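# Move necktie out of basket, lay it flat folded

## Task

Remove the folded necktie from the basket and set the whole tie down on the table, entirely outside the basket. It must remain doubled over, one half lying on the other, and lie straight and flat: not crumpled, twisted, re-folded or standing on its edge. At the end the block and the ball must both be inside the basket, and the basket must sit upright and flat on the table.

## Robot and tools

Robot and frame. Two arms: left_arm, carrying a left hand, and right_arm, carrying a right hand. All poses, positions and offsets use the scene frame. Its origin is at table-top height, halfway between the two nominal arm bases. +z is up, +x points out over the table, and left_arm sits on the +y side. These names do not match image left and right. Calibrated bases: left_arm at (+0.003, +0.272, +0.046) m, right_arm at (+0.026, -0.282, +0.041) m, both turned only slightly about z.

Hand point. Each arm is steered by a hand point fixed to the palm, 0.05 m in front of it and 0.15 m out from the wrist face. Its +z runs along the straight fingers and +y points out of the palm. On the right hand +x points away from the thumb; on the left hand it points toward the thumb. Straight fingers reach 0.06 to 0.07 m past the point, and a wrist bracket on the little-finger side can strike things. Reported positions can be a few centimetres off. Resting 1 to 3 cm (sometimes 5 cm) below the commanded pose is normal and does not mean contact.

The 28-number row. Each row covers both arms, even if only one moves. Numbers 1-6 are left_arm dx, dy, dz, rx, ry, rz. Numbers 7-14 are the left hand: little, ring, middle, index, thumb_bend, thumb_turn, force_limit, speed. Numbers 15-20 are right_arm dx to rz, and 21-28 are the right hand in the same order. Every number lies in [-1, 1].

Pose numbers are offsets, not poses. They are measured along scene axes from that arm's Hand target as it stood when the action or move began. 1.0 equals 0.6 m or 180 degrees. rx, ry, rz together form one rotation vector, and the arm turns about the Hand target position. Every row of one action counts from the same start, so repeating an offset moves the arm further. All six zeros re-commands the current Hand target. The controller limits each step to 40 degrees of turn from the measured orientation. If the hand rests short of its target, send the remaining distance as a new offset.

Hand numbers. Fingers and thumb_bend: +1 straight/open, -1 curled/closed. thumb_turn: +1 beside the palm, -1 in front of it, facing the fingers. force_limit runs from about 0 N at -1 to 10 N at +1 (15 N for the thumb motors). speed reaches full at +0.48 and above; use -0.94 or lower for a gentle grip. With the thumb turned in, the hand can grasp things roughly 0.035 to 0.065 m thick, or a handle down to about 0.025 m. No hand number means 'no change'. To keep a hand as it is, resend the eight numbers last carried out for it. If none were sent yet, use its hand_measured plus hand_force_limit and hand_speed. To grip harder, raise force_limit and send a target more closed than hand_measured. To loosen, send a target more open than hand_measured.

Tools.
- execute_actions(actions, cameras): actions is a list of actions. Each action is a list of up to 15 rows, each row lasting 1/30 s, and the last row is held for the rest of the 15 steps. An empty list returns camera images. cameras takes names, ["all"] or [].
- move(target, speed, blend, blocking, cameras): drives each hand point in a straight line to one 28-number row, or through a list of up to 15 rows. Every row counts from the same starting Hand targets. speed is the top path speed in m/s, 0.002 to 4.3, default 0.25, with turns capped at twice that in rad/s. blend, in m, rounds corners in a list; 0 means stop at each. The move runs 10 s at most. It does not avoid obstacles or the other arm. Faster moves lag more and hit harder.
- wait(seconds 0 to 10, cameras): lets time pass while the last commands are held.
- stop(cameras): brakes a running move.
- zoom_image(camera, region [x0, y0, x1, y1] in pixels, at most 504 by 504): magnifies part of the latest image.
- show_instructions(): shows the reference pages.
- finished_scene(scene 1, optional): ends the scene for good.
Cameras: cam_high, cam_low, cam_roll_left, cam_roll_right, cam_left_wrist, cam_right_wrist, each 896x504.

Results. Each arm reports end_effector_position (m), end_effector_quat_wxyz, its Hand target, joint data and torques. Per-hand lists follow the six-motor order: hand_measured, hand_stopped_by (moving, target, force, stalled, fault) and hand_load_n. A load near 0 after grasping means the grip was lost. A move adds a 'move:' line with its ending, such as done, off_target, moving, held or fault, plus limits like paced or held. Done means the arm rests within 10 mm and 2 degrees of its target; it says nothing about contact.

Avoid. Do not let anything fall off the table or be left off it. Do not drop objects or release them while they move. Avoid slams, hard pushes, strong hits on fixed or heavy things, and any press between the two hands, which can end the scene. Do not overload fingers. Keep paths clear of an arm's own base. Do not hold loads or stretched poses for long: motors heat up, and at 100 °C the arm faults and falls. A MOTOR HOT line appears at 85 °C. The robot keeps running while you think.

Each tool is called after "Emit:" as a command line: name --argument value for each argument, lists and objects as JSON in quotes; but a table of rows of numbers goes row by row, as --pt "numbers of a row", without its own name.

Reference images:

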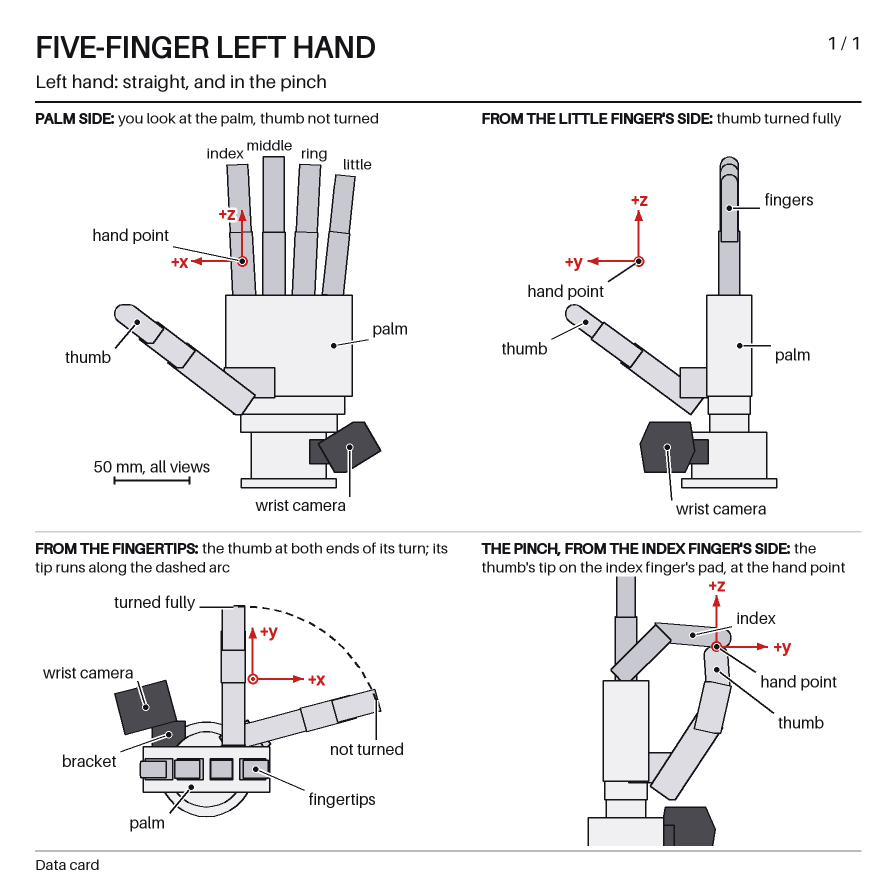

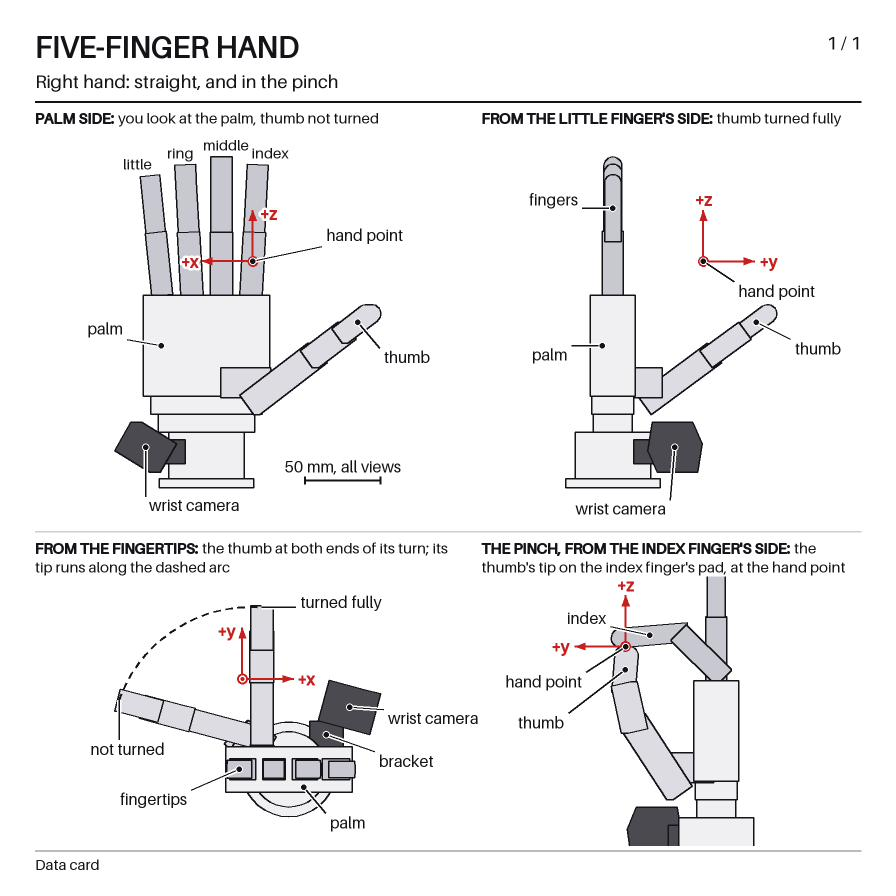

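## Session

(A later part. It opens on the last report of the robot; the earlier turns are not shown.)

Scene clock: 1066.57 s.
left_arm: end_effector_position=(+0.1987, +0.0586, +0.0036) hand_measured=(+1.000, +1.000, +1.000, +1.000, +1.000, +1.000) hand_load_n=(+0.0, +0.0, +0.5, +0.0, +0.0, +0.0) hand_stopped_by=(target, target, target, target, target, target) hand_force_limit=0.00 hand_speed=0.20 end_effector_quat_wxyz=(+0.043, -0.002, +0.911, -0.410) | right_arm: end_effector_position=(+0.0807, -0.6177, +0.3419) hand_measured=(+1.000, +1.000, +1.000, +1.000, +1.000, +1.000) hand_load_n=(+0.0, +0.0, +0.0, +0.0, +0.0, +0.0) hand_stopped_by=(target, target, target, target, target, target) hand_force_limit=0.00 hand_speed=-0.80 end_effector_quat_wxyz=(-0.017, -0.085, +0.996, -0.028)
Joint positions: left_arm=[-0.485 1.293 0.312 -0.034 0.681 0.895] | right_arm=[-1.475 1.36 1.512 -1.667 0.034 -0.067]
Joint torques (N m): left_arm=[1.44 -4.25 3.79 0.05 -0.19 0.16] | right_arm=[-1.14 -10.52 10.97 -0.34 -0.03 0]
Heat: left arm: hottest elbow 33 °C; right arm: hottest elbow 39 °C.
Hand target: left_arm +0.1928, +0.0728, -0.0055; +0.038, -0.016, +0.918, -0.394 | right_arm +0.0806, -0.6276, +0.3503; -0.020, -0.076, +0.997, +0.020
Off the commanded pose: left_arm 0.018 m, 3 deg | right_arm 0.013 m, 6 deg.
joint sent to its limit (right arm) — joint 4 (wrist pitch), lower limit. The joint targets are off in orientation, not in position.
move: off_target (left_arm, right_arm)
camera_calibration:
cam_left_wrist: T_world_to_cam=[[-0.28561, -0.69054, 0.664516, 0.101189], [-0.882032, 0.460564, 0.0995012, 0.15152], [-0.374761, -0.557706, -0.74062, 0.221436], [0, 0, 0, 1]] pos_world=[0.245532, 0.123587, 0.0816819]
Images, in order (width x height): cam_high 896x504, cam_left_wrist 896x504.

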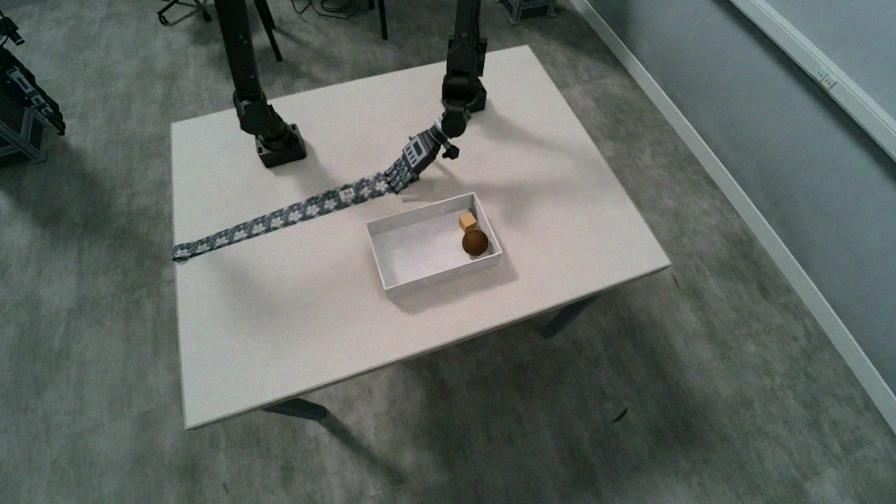

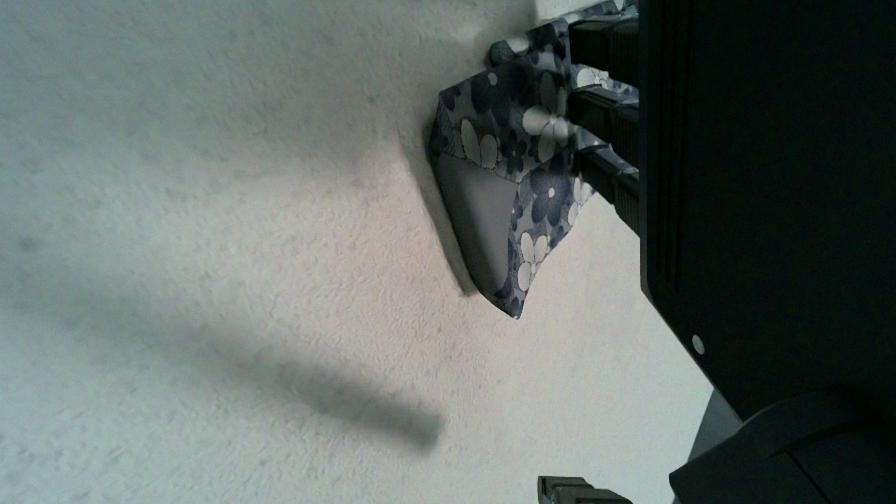

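Emit:
move --pt "-0.008 0.06 0.0 0 0 0 1 1 1 1 1 1 0 0.2 0 0 0 0 0 0 1 1 1 1 1 1 0 -0.8" --pt "-0.028 0.12 0.0 0 0 0.06 1 1 1 1 1 1 0 0.2 0 0 0 0 0 0 1 1 1 1 1 1 0 -0.8" --speed 0.08 --cameras '["cam_left_wrist","cam_high"]'

Scene clock: 1075.40 s.
left_arm: end_effector_position=(+0.1852, +0.1333, +0.0032) hand_measured=(+1.000, +1.000, +1.000, +1.000, +1.000, +1.000) hand_load_n=(+0.0, +0.0, +1.0, +0.0, +0.0, -0.5) hand_stopped_by=(target, target, target, target, target, target) hand_force_limit=0.00 hand_speed=0.20 end_effector_quat_wxyz=(+0.081, -0.084, +0.907, -0.405) | right_arm: end_effector_position=(+0.0807, -0.6177, +0.3419) hand_measured=(+1.000, +1.000, +1.000, +1.000, +1.000, +1.000) hand_load_n=(-0.5, +0.0, +0.0, +0.0, +0.0, +0.0) hand_stopped_by=(target, target, target, target, target, target) hand_force_limit=0.00 hand_speed=-0.80 end_effector_quat_wxyz=(-0.017, -0.085, +0.996, -0.028)
Joint positions: left_arm=[-0.188 1.092 0.191 -0.197 0.739 1.028] | right_arm=[-1.475 1.36 1.512 -1.667 0.034 -0.067]
Joint torques (N m): left_arm=[1.49 -2.2 4.04 0.08 -0.43 0.1] | right_arm=[-1.08 -10.99 11.21 -0.17 -0.07 0.06]
Heat: left arm: hottest elbow 33 °C; right arm: hottest elbow 39 °C.
Hand target: left_arm +0.1759, +0.1448, -0.0055; +0.075, -0.102, +0.913, -0.389 | right_arm +0.0806, -0.6276, +0.3503; -0.020, -0.076, +0.997, +0.020
Off the commanded pose: left_arm 0.017 m, 3 deg | right_arm 0.013 m, 6 deg.
joint sent to its limit (right arm) — joint 4 (wrist pitch), lower limit. The joint targets are off in orientation, not in position.
move: off_target (left_arm, right_arm)
camera_calibration:
cam_left_wrist: T_world_to_cam=[[-0.159094, -0.729862, 0.664824, 0.130931], [-0.950729, 0.294759, 0.0960828, 0.140121], [-0.26609, -0.616781, -0.740795, 0.245401], [0, 0, 0, 1]] pos_world=[0.219346, 0.205619, 0.0812824]
Images, in order (width x height): cam_high 896x504, cam_left_wrist 896x504.

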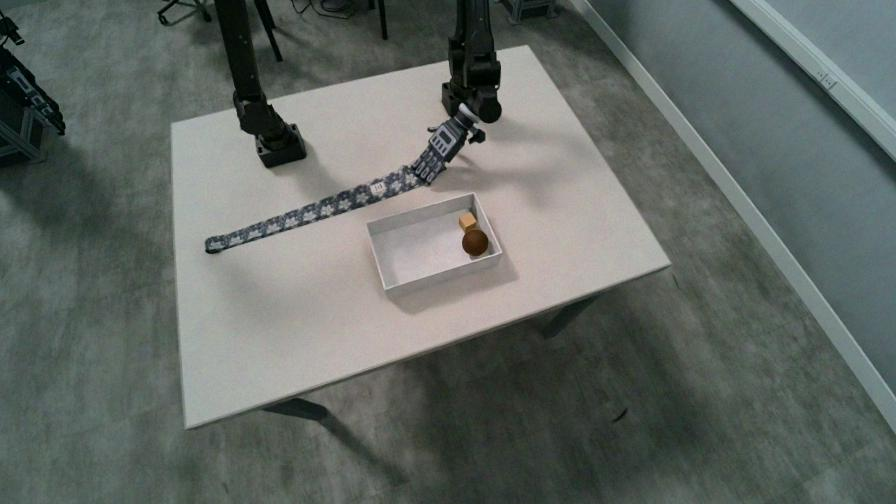

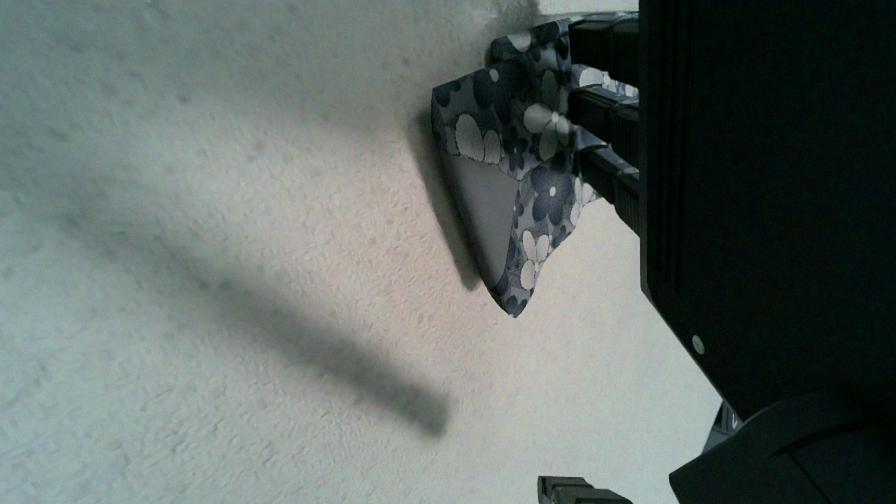

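Emit:
move --pt "0.0 -0.01 0.12 0 0 0 1 1 1 1 1 1 0 0.2 0 0 0 0 0 0 1 1 1 1 1 1 0 -0.8" --pt "0.048 -0.15 0.15 -0.065 0 -0.06 -1 -1 0.3 0.3 0.7 -1 0 0.2 0 0 0 0 0 0 1 1 1 1 1 1 0 -0.8" --speed 0.2 --cameras '["cam_left_wrist","cam_high"]'

Scene clock: 1095.70 s.
left_arm: end_effector_position=(+0.1894, +0.0646, +0.0736) hand_measured=(-1.000, -1.000, +0.300, +0.300, +0.700, -1.000) hand_load_n=(+0.0, +0.0, +0.0, +0.0, +0.0, +0.0) hand_stopped_by=(target, target, target, target, target, target) hand_force_limit=0.00 hand_speed=0.20 end_effector_quat_wxyz=(+0.016, -0.034, +0.877, -0.479) | right_arm: end_effector_position=(+0.0807, -0.6177, +0.3419) hand_measured=(+1.000, +1.000, +1.000, +1.000, +1.000, +1.000) hand_load_n=(+0.0, +0.0, +0.0, +0.0, +0.0, +0.5) hand_stopped_by=(target, target, target, target, target, target) hand_force_limit=0.00 hand_speed=-0.80 end_effector_quat_wxyz=(-0.017, -0.085, +0.996, -0.028)
Joint positions: left_arm=[-0.355 1.043 0.342 -0.313 0.88 0.885] | right_arm=[-1.475 1.36 1.512 -1.667 0.034 -0.067]
Joint torques (N m): left_arm=[-1.26 -1.79 9.24 1.25 0.53 -0.02] | right_arm=[-1.44 -10.75 11.21 -0.18 -0.13 -0.01]
Heat: left arm: hottest elbow 32 °C; right arm: hottest elbow 39 °C.
Hand target: left_arm +0.2048, +0.0548, +0.0846; +0.027, -0.023, +0.874, -0.485 | right_arm +0.0806, -0.6276, +0.3503; -0.020, -0.076, +0.997, +0.020
Off the commanded pose: left_arm 0.021 m, 2 deg | right_arm 0.013 m, 6 deg.
joint sent to its limit (right arm) — joint 4 (wrist pitch), lower limit. The joint targets are off in orientation, not in position.
move: off_target (left_arm, right_arm); target 2's new numbers were sent with left_arm's hand 0.021 m and 2 deg from that target
camera_calibration:
cam_left_wrist: T_world_to_cam=[[-0.214716, -0.584219, 0.782678, 0.0272521], [-0.888704, 0.449252, 0.091535, 0.136204], [-0.405096, -0.675915, -0.615659, 0.277292], [0, 0, 0, 1]] pos_world=[0.239227, 0.142157, 0.13692]
Images, in order (width x height): cam_high 896x504, cam_left_wrist 896x504.

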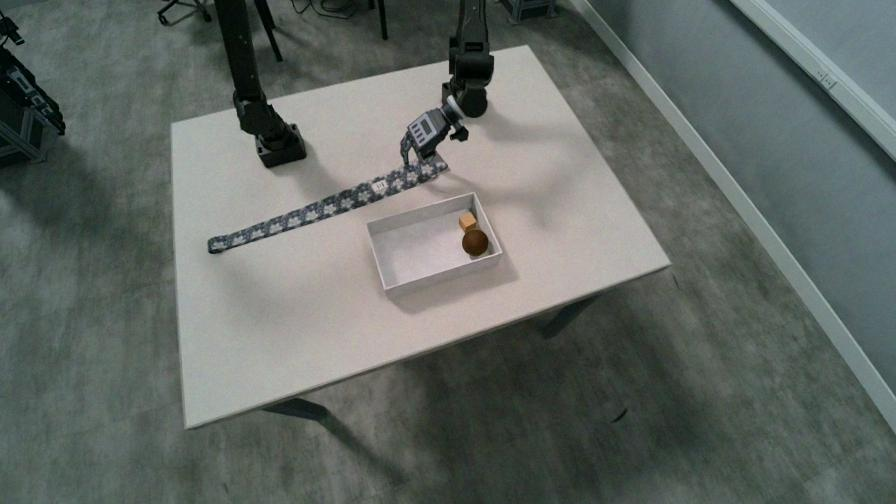

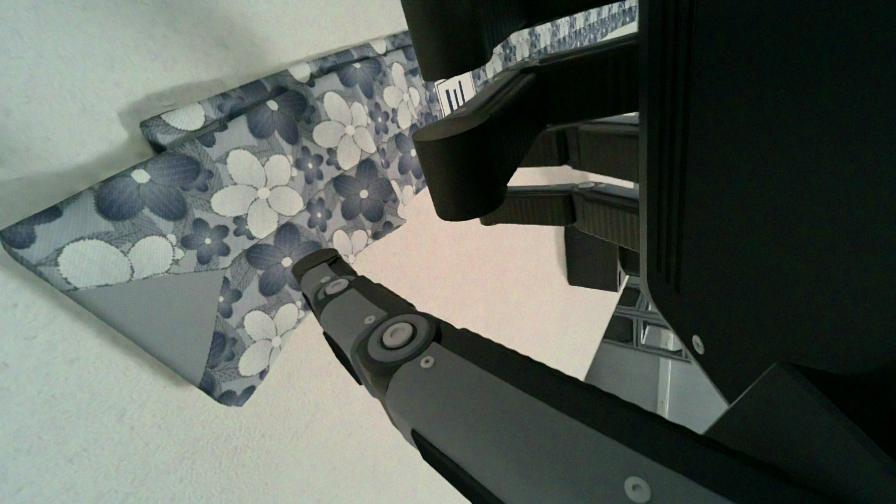

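Emit:
move --pt "0.0 -0.005 -0.116 0 0 0.04 -1 -1 0.3 0.3 0.7 -1 0 0.2 0 0 0 0 0 0 1 1 1 1 1 1 0 -0.8" --speed 0.1 --cameras '["cam_left_wrist"]'

Scene clock: 1110.10 s.
left_arm: end_effector_position=(+0.2128, +0.0531, +0.0238) hand_measured=(-1.000, -1.000, +0.300, +0.300, +0.700, -1.000) hand_load_n=(+0.0, +0.0, +0.0, +0.0, +1.5, +0.5) hand_stopped_by=(target, target, target, target, target, target) hand_force_limit=0.00 hand_speed=0.20 end_effector_quat_wxyz=(+0.067, -0.080, +0.867, -0.488) | right_arm: end_effector_position=(+0.0807, -0.6177, +0.3419) hand_measured=(+1.000, +1.000, +1.000, +1.000, +1.000, +1.000) hand_load_n=(+0.0, +0.0, +0.0, +0.0, +0.0, +0.0) hand_stopped_by=(target, target, target, target, target, target) hand_force_limit=0.00 hand_speed=-0.80 end_effector_quat_wxyz=(-0.017, -0.085, +0.996, -0.028)
Joint positions: left_arm=[-0.386 1.273 0.24 0.217 0.786 0.69] | right_arm=[-1.475 1.36 1.512 -1.667 0.034 -0.067]
Joint torques (N m): left_arm=[-1.61 -2.32 4.22 1.43 0.17 0.08] | right_arm=[-1.38 -10.34 10.96 -0.23 -0.05 -0.01]
Heat: left arm: hottest elbow 33 °C; right arm: hottest elbow 39 °C.
Hand target: left_arm +0.2048, +0.0518, +0.0150; +0.058, -0.078, +0.871, -0.482 | right_arm +0.0806, -0.6276, +0.3503; -0.020, -0.076, +0.997, +0.020
Off the commanded pose: left_arm 0.012 m, 1 deg | right_arm 0.013 m, 6 deg.
joint sent to its limit (right arm) — joint 4 (wrist pitch), lower limit. The joint targets are off in orientation, not in position.
move: off_target (left_arm, right_arm)
camera_calibration:
cam_left_wrist: T_world_to_cam=[[-0.173597, -0.591366, 0.787496, 0.0559524], [-0.94276, 0.330975, 0.040721, 0.185735], [-0.284723, -0.735351, -0.614972, 0.2258], [0, 0, 0, 1]] pos_world=[0.249107, 0.137657, 0.0872352]
Images, in order (width x height): cam_left_wrist 896x504.

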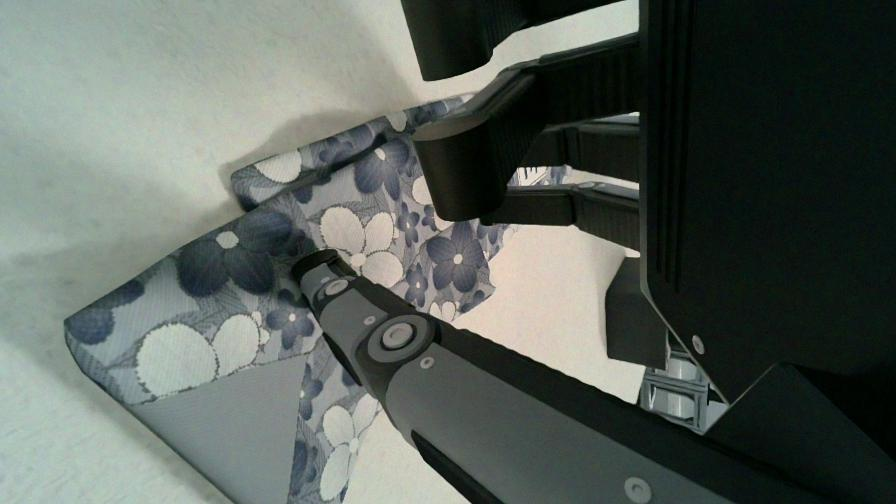

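Emit:
move --pt "-0.01 0.0 -0.005 0 0 0.0 -1 -1 0.0 0.0 0.55 -1 0 -0.2 0 0 0 0 0 0 1 1 1 1 1 1 0 -0.8" --pt "-0.01 0.0 -0.012 0 0 0.0 -1 -1 -0.4 -0.4 0.2 -1 0 -0.3 0 0 0 0 0 0 1 1 1 1 1 1 0 -0.8" --speed 0.1 --cameras '["cam_left_wrist"]'

Scene clock: 1121.67 s.
left_arm: end_effector_position=(+0.2105, +0.0511, +0.0185) hand_measured=(-1.000, -1.000, -0.240, -0.312, +0.430, -1.000) hand_load_n=(+0.0, +0.0, +10.0, +13.0, +19.5, +0.5) hand_stopped_by=(target, target, force, force, force, target) hand_force_limit=0.00 hand_speed=-0.30 end_effector_quat_wxyz=(+0.073, -0.075, +0.865, -0.490) | right_arm: end_effector_position=(+0.0807, -0.6177, +0.3419) hand_measured=(+1.000, +1.000, +1.000, +1.000, +1.000, +1.000) hand_load_n=(+0.0, +0.0, +0.0, +0.0, +0.0, +0.0) hand_stopped_by=(target, target, target, target, target, target) hand_force_limit=0.00 hand_speed=-0.80 end_effector_quat_wxyz=(-0.017, -0.085, +0.996, -0.028)
Joint positions: left_arm=[-0.399 1.298 0.223 0.279 0.778 0.683] | right_arm=[-1.475 1.36 1.512 -1.667 0.034 -0.067]
Joint torques (N m): left_arm=[-1.38 -2.43 3.67 1.17 0.18 0.04] | right_arm=[-1.38 -10.7 11.04 -0.21 -0.1 0.03]
Heat: left arm: hottest elbow 32 °C; right arm: hottest elbow 39 °C.
Hand target: left_arm +0.1988, +0.0517, +0.0078; +0.058, -0.078, +0.871, -0.482 | right_arm +0.0806, -0.6276, +0.3503; -0.020, -0.076, +0.997, +0.020
Off the commanded pose: left_arm 0.016 m, 2 deg | right_arm 0.013 m, 6 deg.
joint sent to its limit (right arm) — joint 4 (wrist pitch), lower limit. The joint targets are off in orientation, not in position.
move: off_target (left_arm, right_arm); target 2's new numbers were sent with left_arm's hand 0.019 m and 2 deg from that target
camera_calibration:
cam_left_wrist: T_world_to_cam=[[-0.187787, -0.58789, 0.786843, 0.0613985], [-0.942017, 0.334618, 0.0251897, 0.184365], [-0.278101, -0.736489, -0.616639, 0.219077], [0, 0, 0, 1]] pos_world=[0.24613, 0.135751, 0.0821364]
Images, in order (width x height): cam_left_wrist 896x504.

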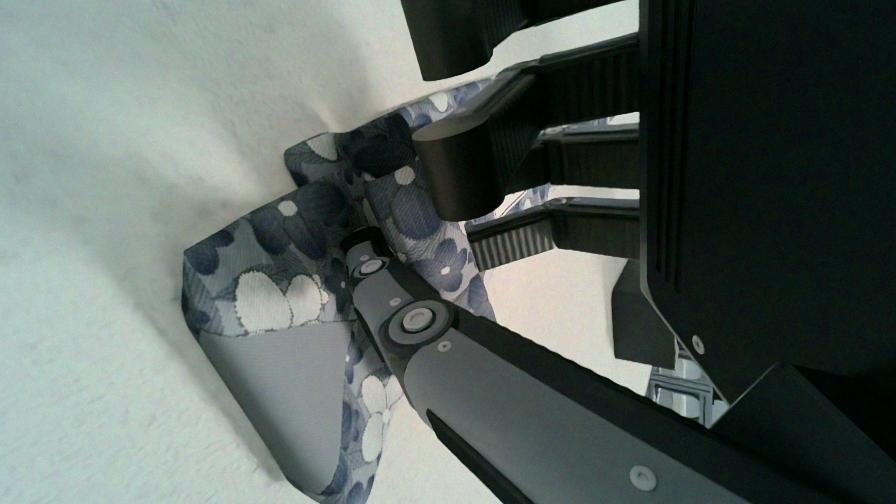

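Emit:
move --pt "0.01 -0.02 0.2 0 0 0.0 -1 -1 -0.4 -0.4 0.2 -1 0 -0.3 0 0 0 0 0 0 1 1 1 1 1 1 0 -0.8" --speed 0.12 --cameras '["cam_left_wrist","cam_high","cam_low"]'

Scene clock: 1128.57 s.
left_arm: end_effector_position=(+0.1909, +0.0489, +0.1059) hand_measured=(-1.000, -1.000, -0.240, -0.312, +0.430, -1.000) hand_load_n=(+0.0, +0.0, +9.0, +12.5, +20.5, +1.5) hand_stopped_by=(target, target, force, force, force, target) hand_force_limit=0.00 hand_speed=-0.30 end_effector_quat_wxyz=(+0.041, -0.092, +0.876, -0.472) | right_arm: end_effector_position=(+0.0807, -0.6177, +0.3419) hand_measured=(+1.000, +1.000, +1.000, +1.000, +1.000, +1.000) hand_load_n=(+0.0, +0.0, +0.0, +0.0, +0.0, +0.0) hand_stopped_by=(target, target, target, target, target, target) hand_force_limit=0.00 hand_speed=-0.80 end_effector_quat_wxyz=(-0.017, -0.085, +0.996, -0.028)
Joint positions: left_arm=[-0.445 0.895 0.356 -0.31 0.745 0.64] | right_arm=[-1.475 1.36 1.512 -1.667 0.034 -0.067]
Joint torques (N m): left_arm=[-0.97 -2.49 10.59 0.69 0.43 0.04] | right_arm=[-0.32 -11.11 11.17 -0.13 -0.08 0.05]
Heat: left arm: hottest elbow 32 °C; right arm: hottest elbow 40 °C.
Hand target: left_arm +0.2048, +0.0398, +0.1277; +0.058, -0.078, +0.871, -0.482 | right_arm +0.0806, -0.6276, +0.3503; -0.020, -0.076, +0.997, +0.020
Off the commanded pose: left_arm 0.028 m, 3 deg | right_arm 0.013 m, 6 deg.
joint sent to its limit (right arm) — joint 4 (wrist pitch), lower limit. The joint targets are off in orientation, not in position.
move: off_target (left_arm, right_arm)
camera_calibration:
cam_left_wrist: T_world_to_cam=[[-0.130068, -0.615499, 0.777331, -0.0209966], [-0.936533, 0.333687, 0.10751, 0.154637], [-0.325558, -0.714012, -0.619838, 0.274284], [0, 0, 0, 1]] pos_world=[0.231387, 0.131319, 0.169708]
Images, in order (width x height): cam_high 896x504, cam_low 896x504, cam_left_wrist 896x504.

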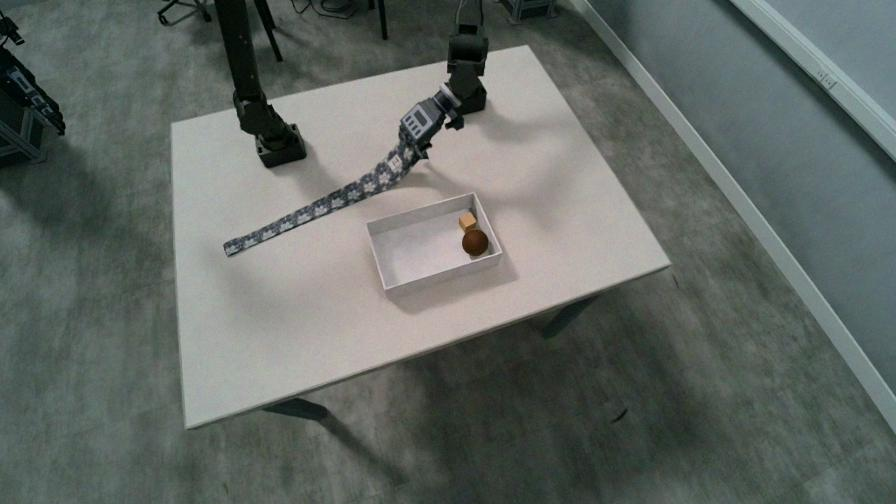

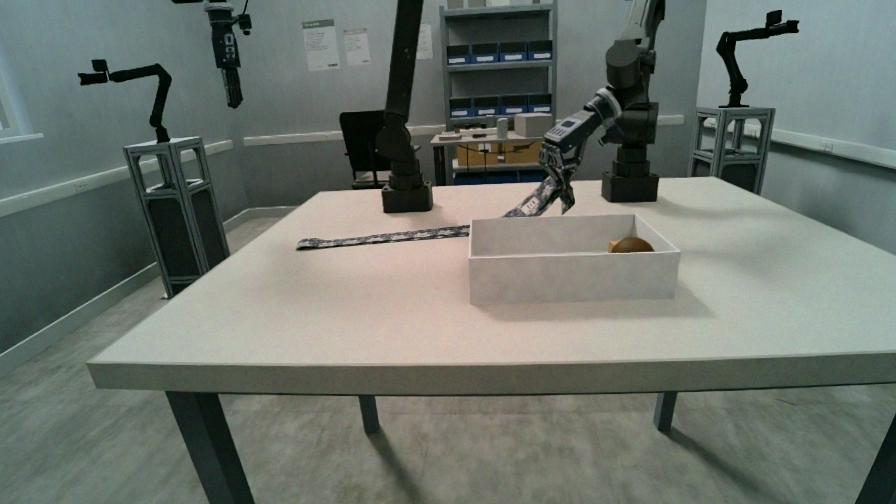

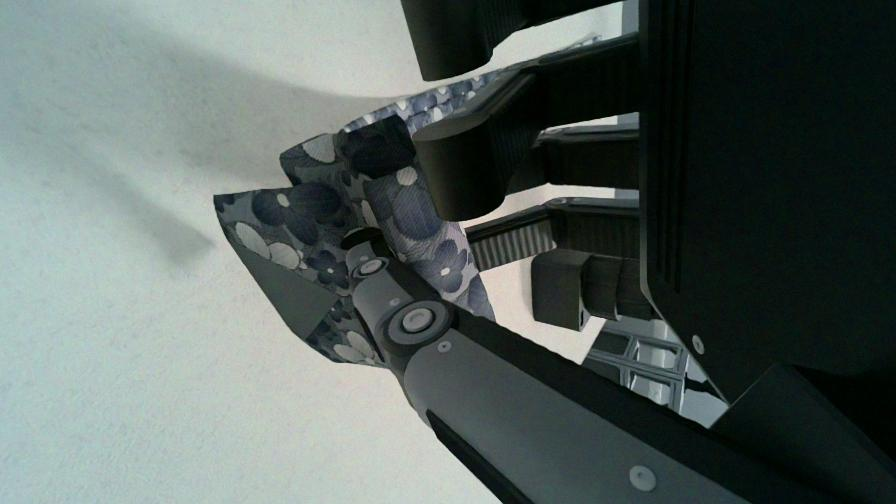

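Emit:
zoom_image --camera "cam_low" --region '[490, 120, 630, 230]'

Emit:
zoom_image --camera "cam_left_wrist" --region '[180, 80, 500, 400]'

Scaled by 3.600 from the camera's 896x504 image, which has a finer 1280x720 frame.

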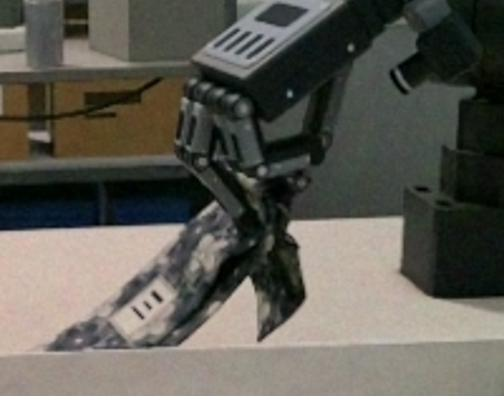

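Scaled by 1.575 from the camera's 896x504 image, which has a finer 1280x720 frame.

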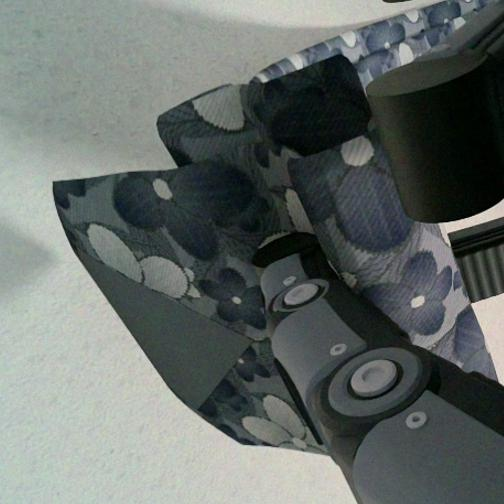

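Emit:
wait --seconds 0.1 --cameras '["cam_roll_right","cam_roll_left"]'

Emit:
zoom_image --camera "cam_roll_right" --region '[420, 60, 600, 200]'

Scene clock: 1152.53 s.
left_arm: end_effector_position=(+0.1909, +0.0489, +0.1060) hand_measured=(-1.000, -1.000, -0.240, -0.312, +0.430, -1.000) hand_load_n=(+0.0, +0.5, +9.0, +12.5, +21.0, +1.5) hand_stopped_by=(target, target, force, force, force, target) hand_force_limit=0.00 hand_speed=-0.30 end_effector_quat_wxyz=(+0.041, -0.091, +0.876, -0.472) | right_arm: end_effector_position=(+0.0807, -0.6177, +0.3419) hand_measured=(+1.000, +1.000, +1.000, +1.000, +1.000, +1.000) hand_load_n=(+0.0, +0.0, +0.0, +0.0, +0.0, +0.0) hand_stopped_by=(target, target, target, target, target, target) hand_force_limit=0.00 hand_speed=-0.80 end_effector_quat_wxyz=(-0.017, -0.085, +0.996, -0.028)
Joint positions: left_arm=[-0.445 0.895 0.356 -0.31 0.745 0.64] | right_arm=[-1.475 1.36 1.512 -1.667 0.034 -0.067]
Joint torques (N m): left_arm=[-1.08 -2.67 10.59 0.69 0.42 0.04] | right_arm=[-0.91 -11.11 11.18 -0.25 -0.06 -0.02]
Heat: left arm: hottest elbow 35 °C; right arm: hottest elbow 40 °C.
Hand target: left_arm +0.2048, +0.0397, +0.1278; +0.058, -0.078, +0.871, -0.482 | right_arm +0.0806, -0.6276, +0.3503; -0.020, -0.076, +0.997, +0.020
Off the commanded pose: left_arm 0.027 m, 3 deg | right_arm 0.013 m, 6 deg.
wait: 0.10 s; at rest from the start
Images, in order (width x height): cam_roll_left 896x504, cam_roll_right 896x504.

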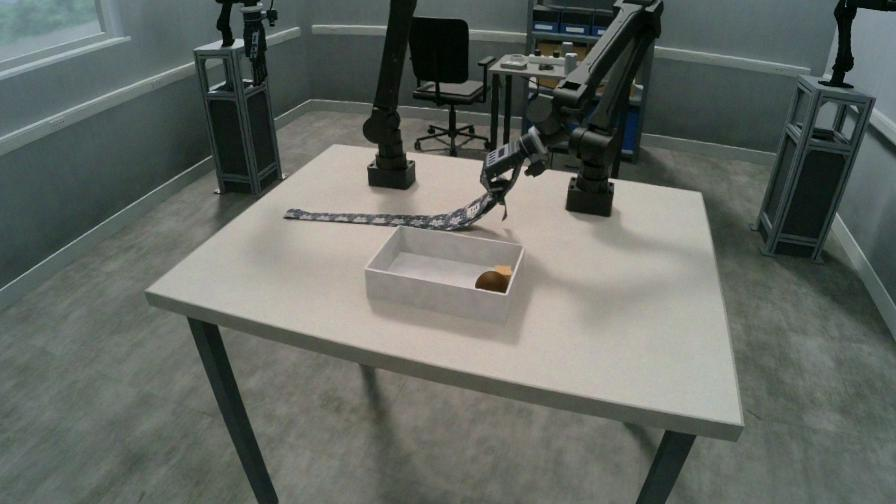

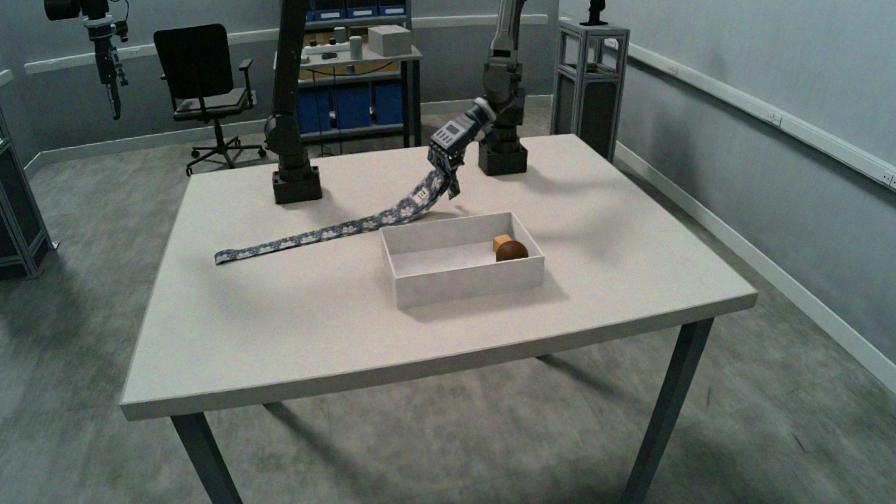

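Scaled by 2.800 from the camera's 896x504 image, which has a finer 1280x720 frame.

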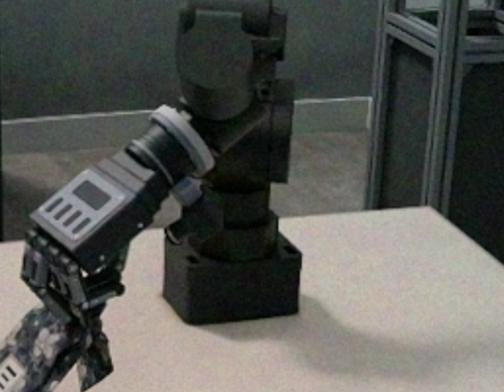

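Emit:
move --pt "-0.02 -0.02 0.07 0 0 0.11 -1 -1 -0.4 -0.4 0.2 -1 0 -0.3 0 0 0 0 0 0 1 1 1 1 1 1 0 -0.8" --speed 0.12 --cameras '["cam_left_wrist","cam_low","cam_roll_right"]'

Emit:
zoom_image --camera "cam_low" --region '[500, 110, 620, 220]'

Emit:
zoom_image --camera "cam_roll_right" --region '[410, 130, 500, 210]'

Scene clock: 1160.17 s.
left_arm: end_effector_position=(+0.1898, +0.0359, +0.1501) hand_measured=(-1.000, -1.000, -0.240, -0.312, +0.430, -1.000) hand_load_n=(+0.0, +0.0, +9.0, +12.5, +21.0, +1.5) hand_stopped_by=(target, target, force, force, force, target) hand_force_limit=0.00 hand_speed=-0.30 end_effector_quat_wxyz=(+0.135, -0.233, +0.851, -0.451) | right_arm: end_effector_position=(+0.0807, -0.6177, +0.3419) hand_measured=(+1.000, +1.000, +1.000, +1.000, +1.000, +1.000) hand_load_n=(+0.0, +0.0, +0.0, +0.0, +0.0, +0.0) hand_stopped_by=(target, target, target, target, target, target) hand_force_limit=0.00 hand_speed=-0.80 end_effector_quat_wxyz=(-0.017, -0.085, +0.996, -0.028)
Joint positions: left_arm=[-0.671 0.624 0.356 -0.352 0.295 0.228] | right_arm=[-1.475 1.36 1.512 -1.667 0.034 -0.067]
Joint torques (N m): left_arm=[-1.32 -0.67 10.76 0.94 0.09 -0.05] | right_arm=[-1.2 -11.05 11.12 -0.2 -0.04 0.03]
Heat: left arm: hottest elbow 36 °C; right arm: hottest elbow 40 °C.
Hand target: left_arm +0.1928, +0.0277, +0.1698; +0.140, -0.226, +0.845, -0.465 | right_arm +0.0806, -0.6276, +0.3503; -0.020, -0.076, +0.997, +0.020
Off the commanded pose: left_arm 0.022 m, 2 deg | right_arm 0.013 m, 6 deg.
joint sent to its limit (right arm) — joint 4 (wrist pitch), lower limit. The joint targets are off in orientation, not in position.
move: off_target (left_arm, right_arm)
camera_calibration:
cam_left_wrist: T_world_to_cam=[[0.0650658, -0.639904, 0.765695, -0.0979997], [-0.99665, -0.00357118, 0.0817069, 0.18058], [-0.0495501, -0.768447, -0.637993, 0.244354], [0, 0, 0, 1]] pos_world=[0.19846, 0.125707, 0.216179]
Images, in order (width x height): cam_low 896x504, cam_roll_right 896x504, cam_left_wrist 896x504.

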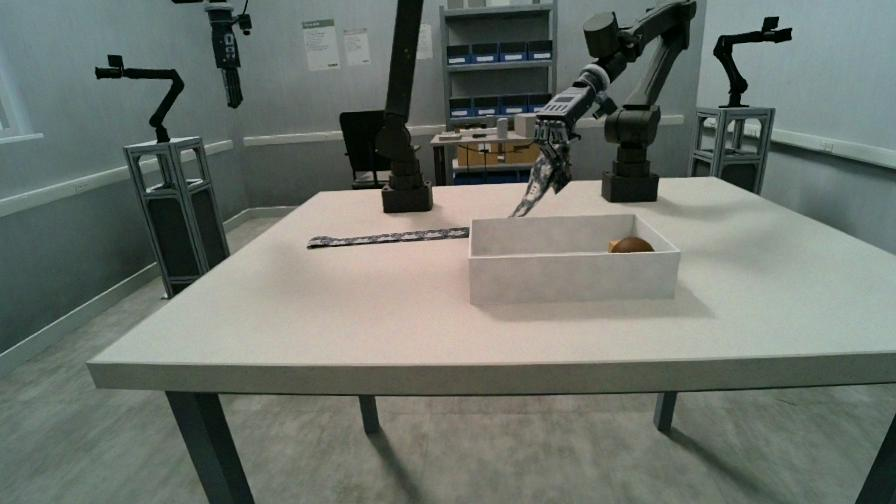

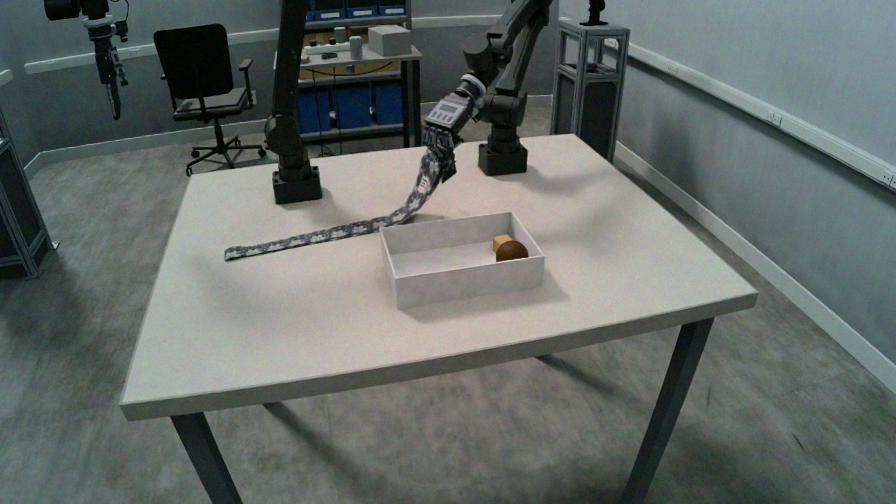

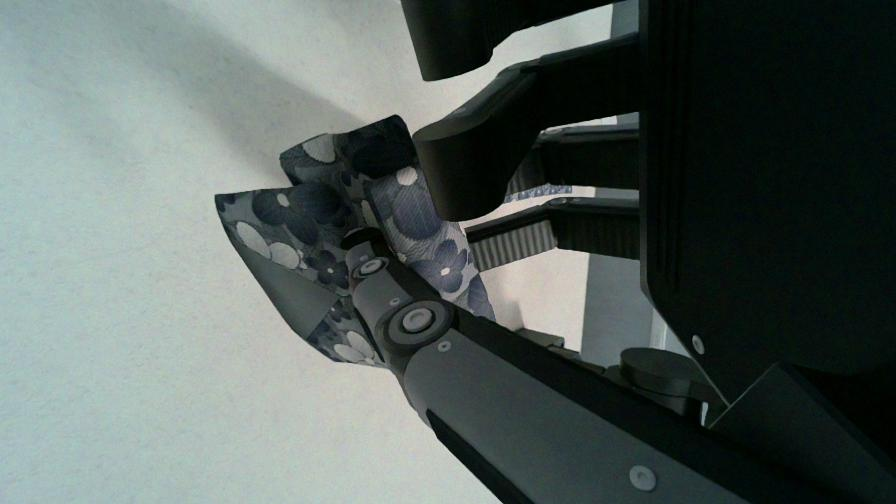

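Scaled by 4.200 from the camera's 896x504 image, which has a finer 1280x720 frame.

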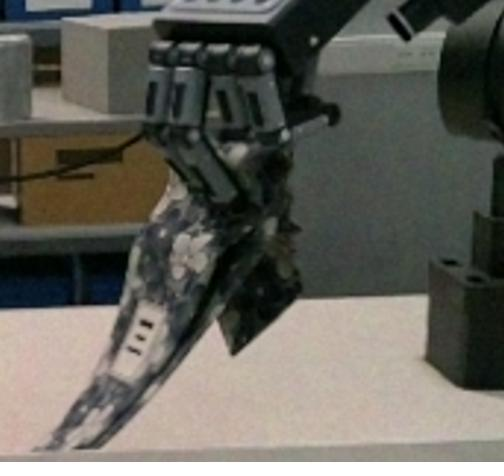

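Scaled by 5.600 from the camera's 896x504 image, which has a finer 1280x720 frame.

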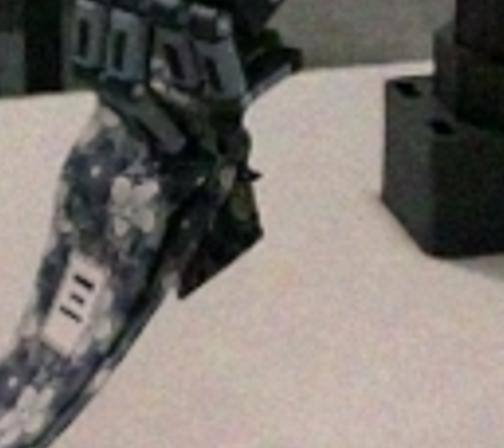

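Emit:
move --pt "-0.03 -0.01 0.03 0 0 0.16 -1 -1 -0.4 -0.4 0.2 -1 0 -0.3 0 0 0 0 0 0 1 1 1 1 1 1 0 -0.8" --speed 0.12 --cameras '["cam_low","cam_roll_right"]'

Emit:
zoom_image --camera "cam_low" --region '[520, 120, 600, 200]'

Emit:
zoom_image --camera "cam_roll_right" --region '[410, 110, 500, 200]'

Scene clock: 1199.63 s.
left_arm: end_effector_position=(+0.1729, +0.0362, +0.1616) hand_measured=(-1.000, -1.000, -0.240, -0.312, +0.430, -1.000) hand_load_n=(+0.0, +0.0, +9.5, +12.0, +20.5, +1.5) hand_stopped_by=(target, target, force, force, force, target) hand_force_limit=0.00 hand_speed=-0.30 end_effector_quat_wxyz=(+0.256, -0.430, +0.770, -0.397) | right_arm: end_effector_position=(+0.0807, -0.6177, +0.3419) hand_measured=(+1.000, +1.000, +1.000, +1.000, +1.000, +1.000) hand_load_n=(+0.0, +0.0, +0.0, +0.0, +0.0, +0.0) hand_stopped_by=(target, target, target, target, target, target) hand_force_limit=0.00 hand_speed=-0.80 end_effector_quat_wxyz=(-0.017, -0.085, +0.996, -0.028)
Joint positions: left_arm=[-1.149 0.546 0.38 -0.527 -0.523 -0.331] | right_arm=[-1.475 1.36 1.512 -1.667 0.034 -0.067]
Joint torques (N m): left_arm=[-1.14 1.44 12.1 0.88 -0.37 -0.04] | right_arm=[-0.67 -10.87 11.22 -0.13 -0.09 0.03]
Heat: left arm: hottest elbow 38 °C; right arm: hottest elbow 40 °C.
Hand target: left_arm +0.1748, +0.0217, +0.1876; +0.251, -0.429, +0.762, -0.416 | right_arm +0.0806, -0.6276, +0.3503; -0.020, -0.076, +0.997, +0.020
Off the commanded pose: left_arm 0.030 m, 2 deg | right_arm 0.013 m, 6 deg.
joint sent to its limit (right arm) — joint 4 (wrist pitch), lower limit. The joint targets are off in orientation, not in position.
move: off_target (left_arm, right_arm)
Images, in order (width x height): cam_low 896x504, cam_roll_right 896x504.

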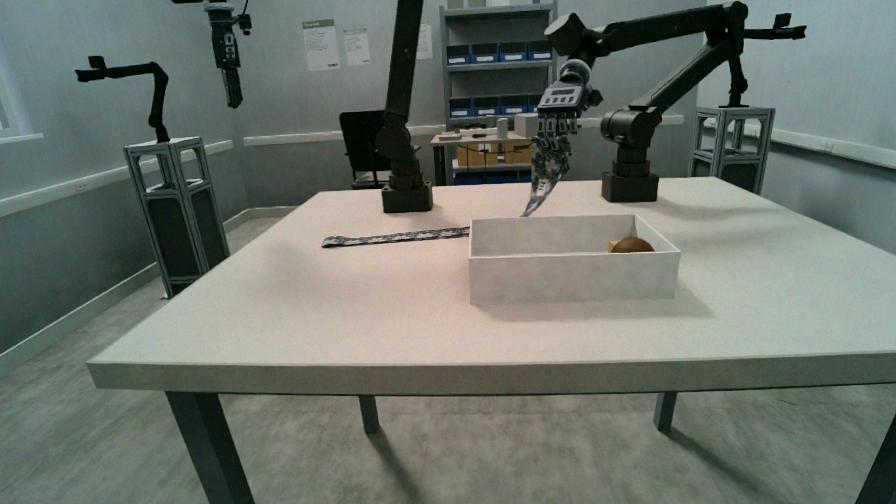

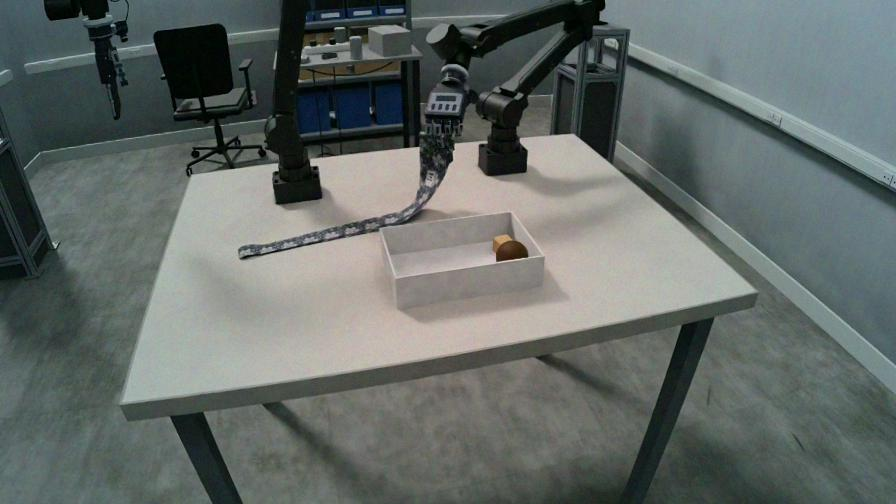

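Scaled by 6.300 from the camera's 896x504 image, which has a finer 1280x720 frame.

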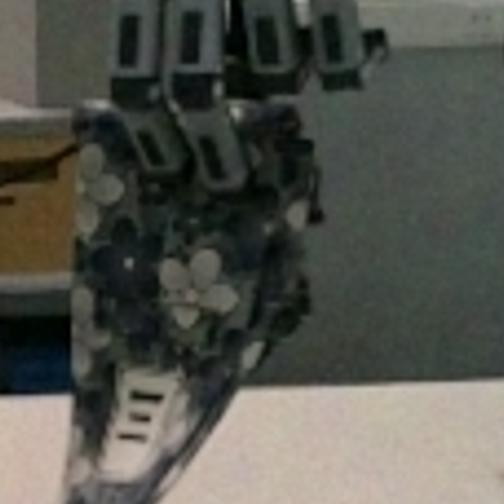

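Scaled by 5.600 from the camera's 896x504 image, which has a finer 1280x720 frame.

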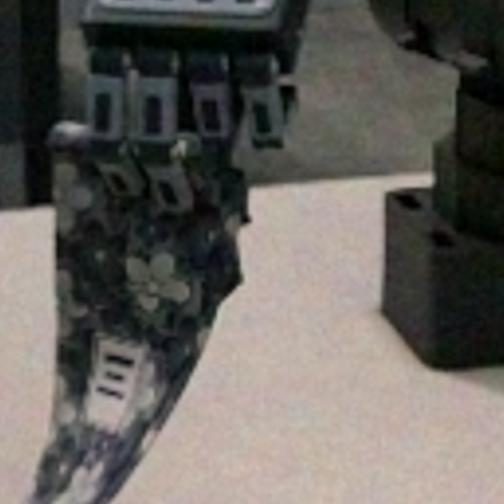

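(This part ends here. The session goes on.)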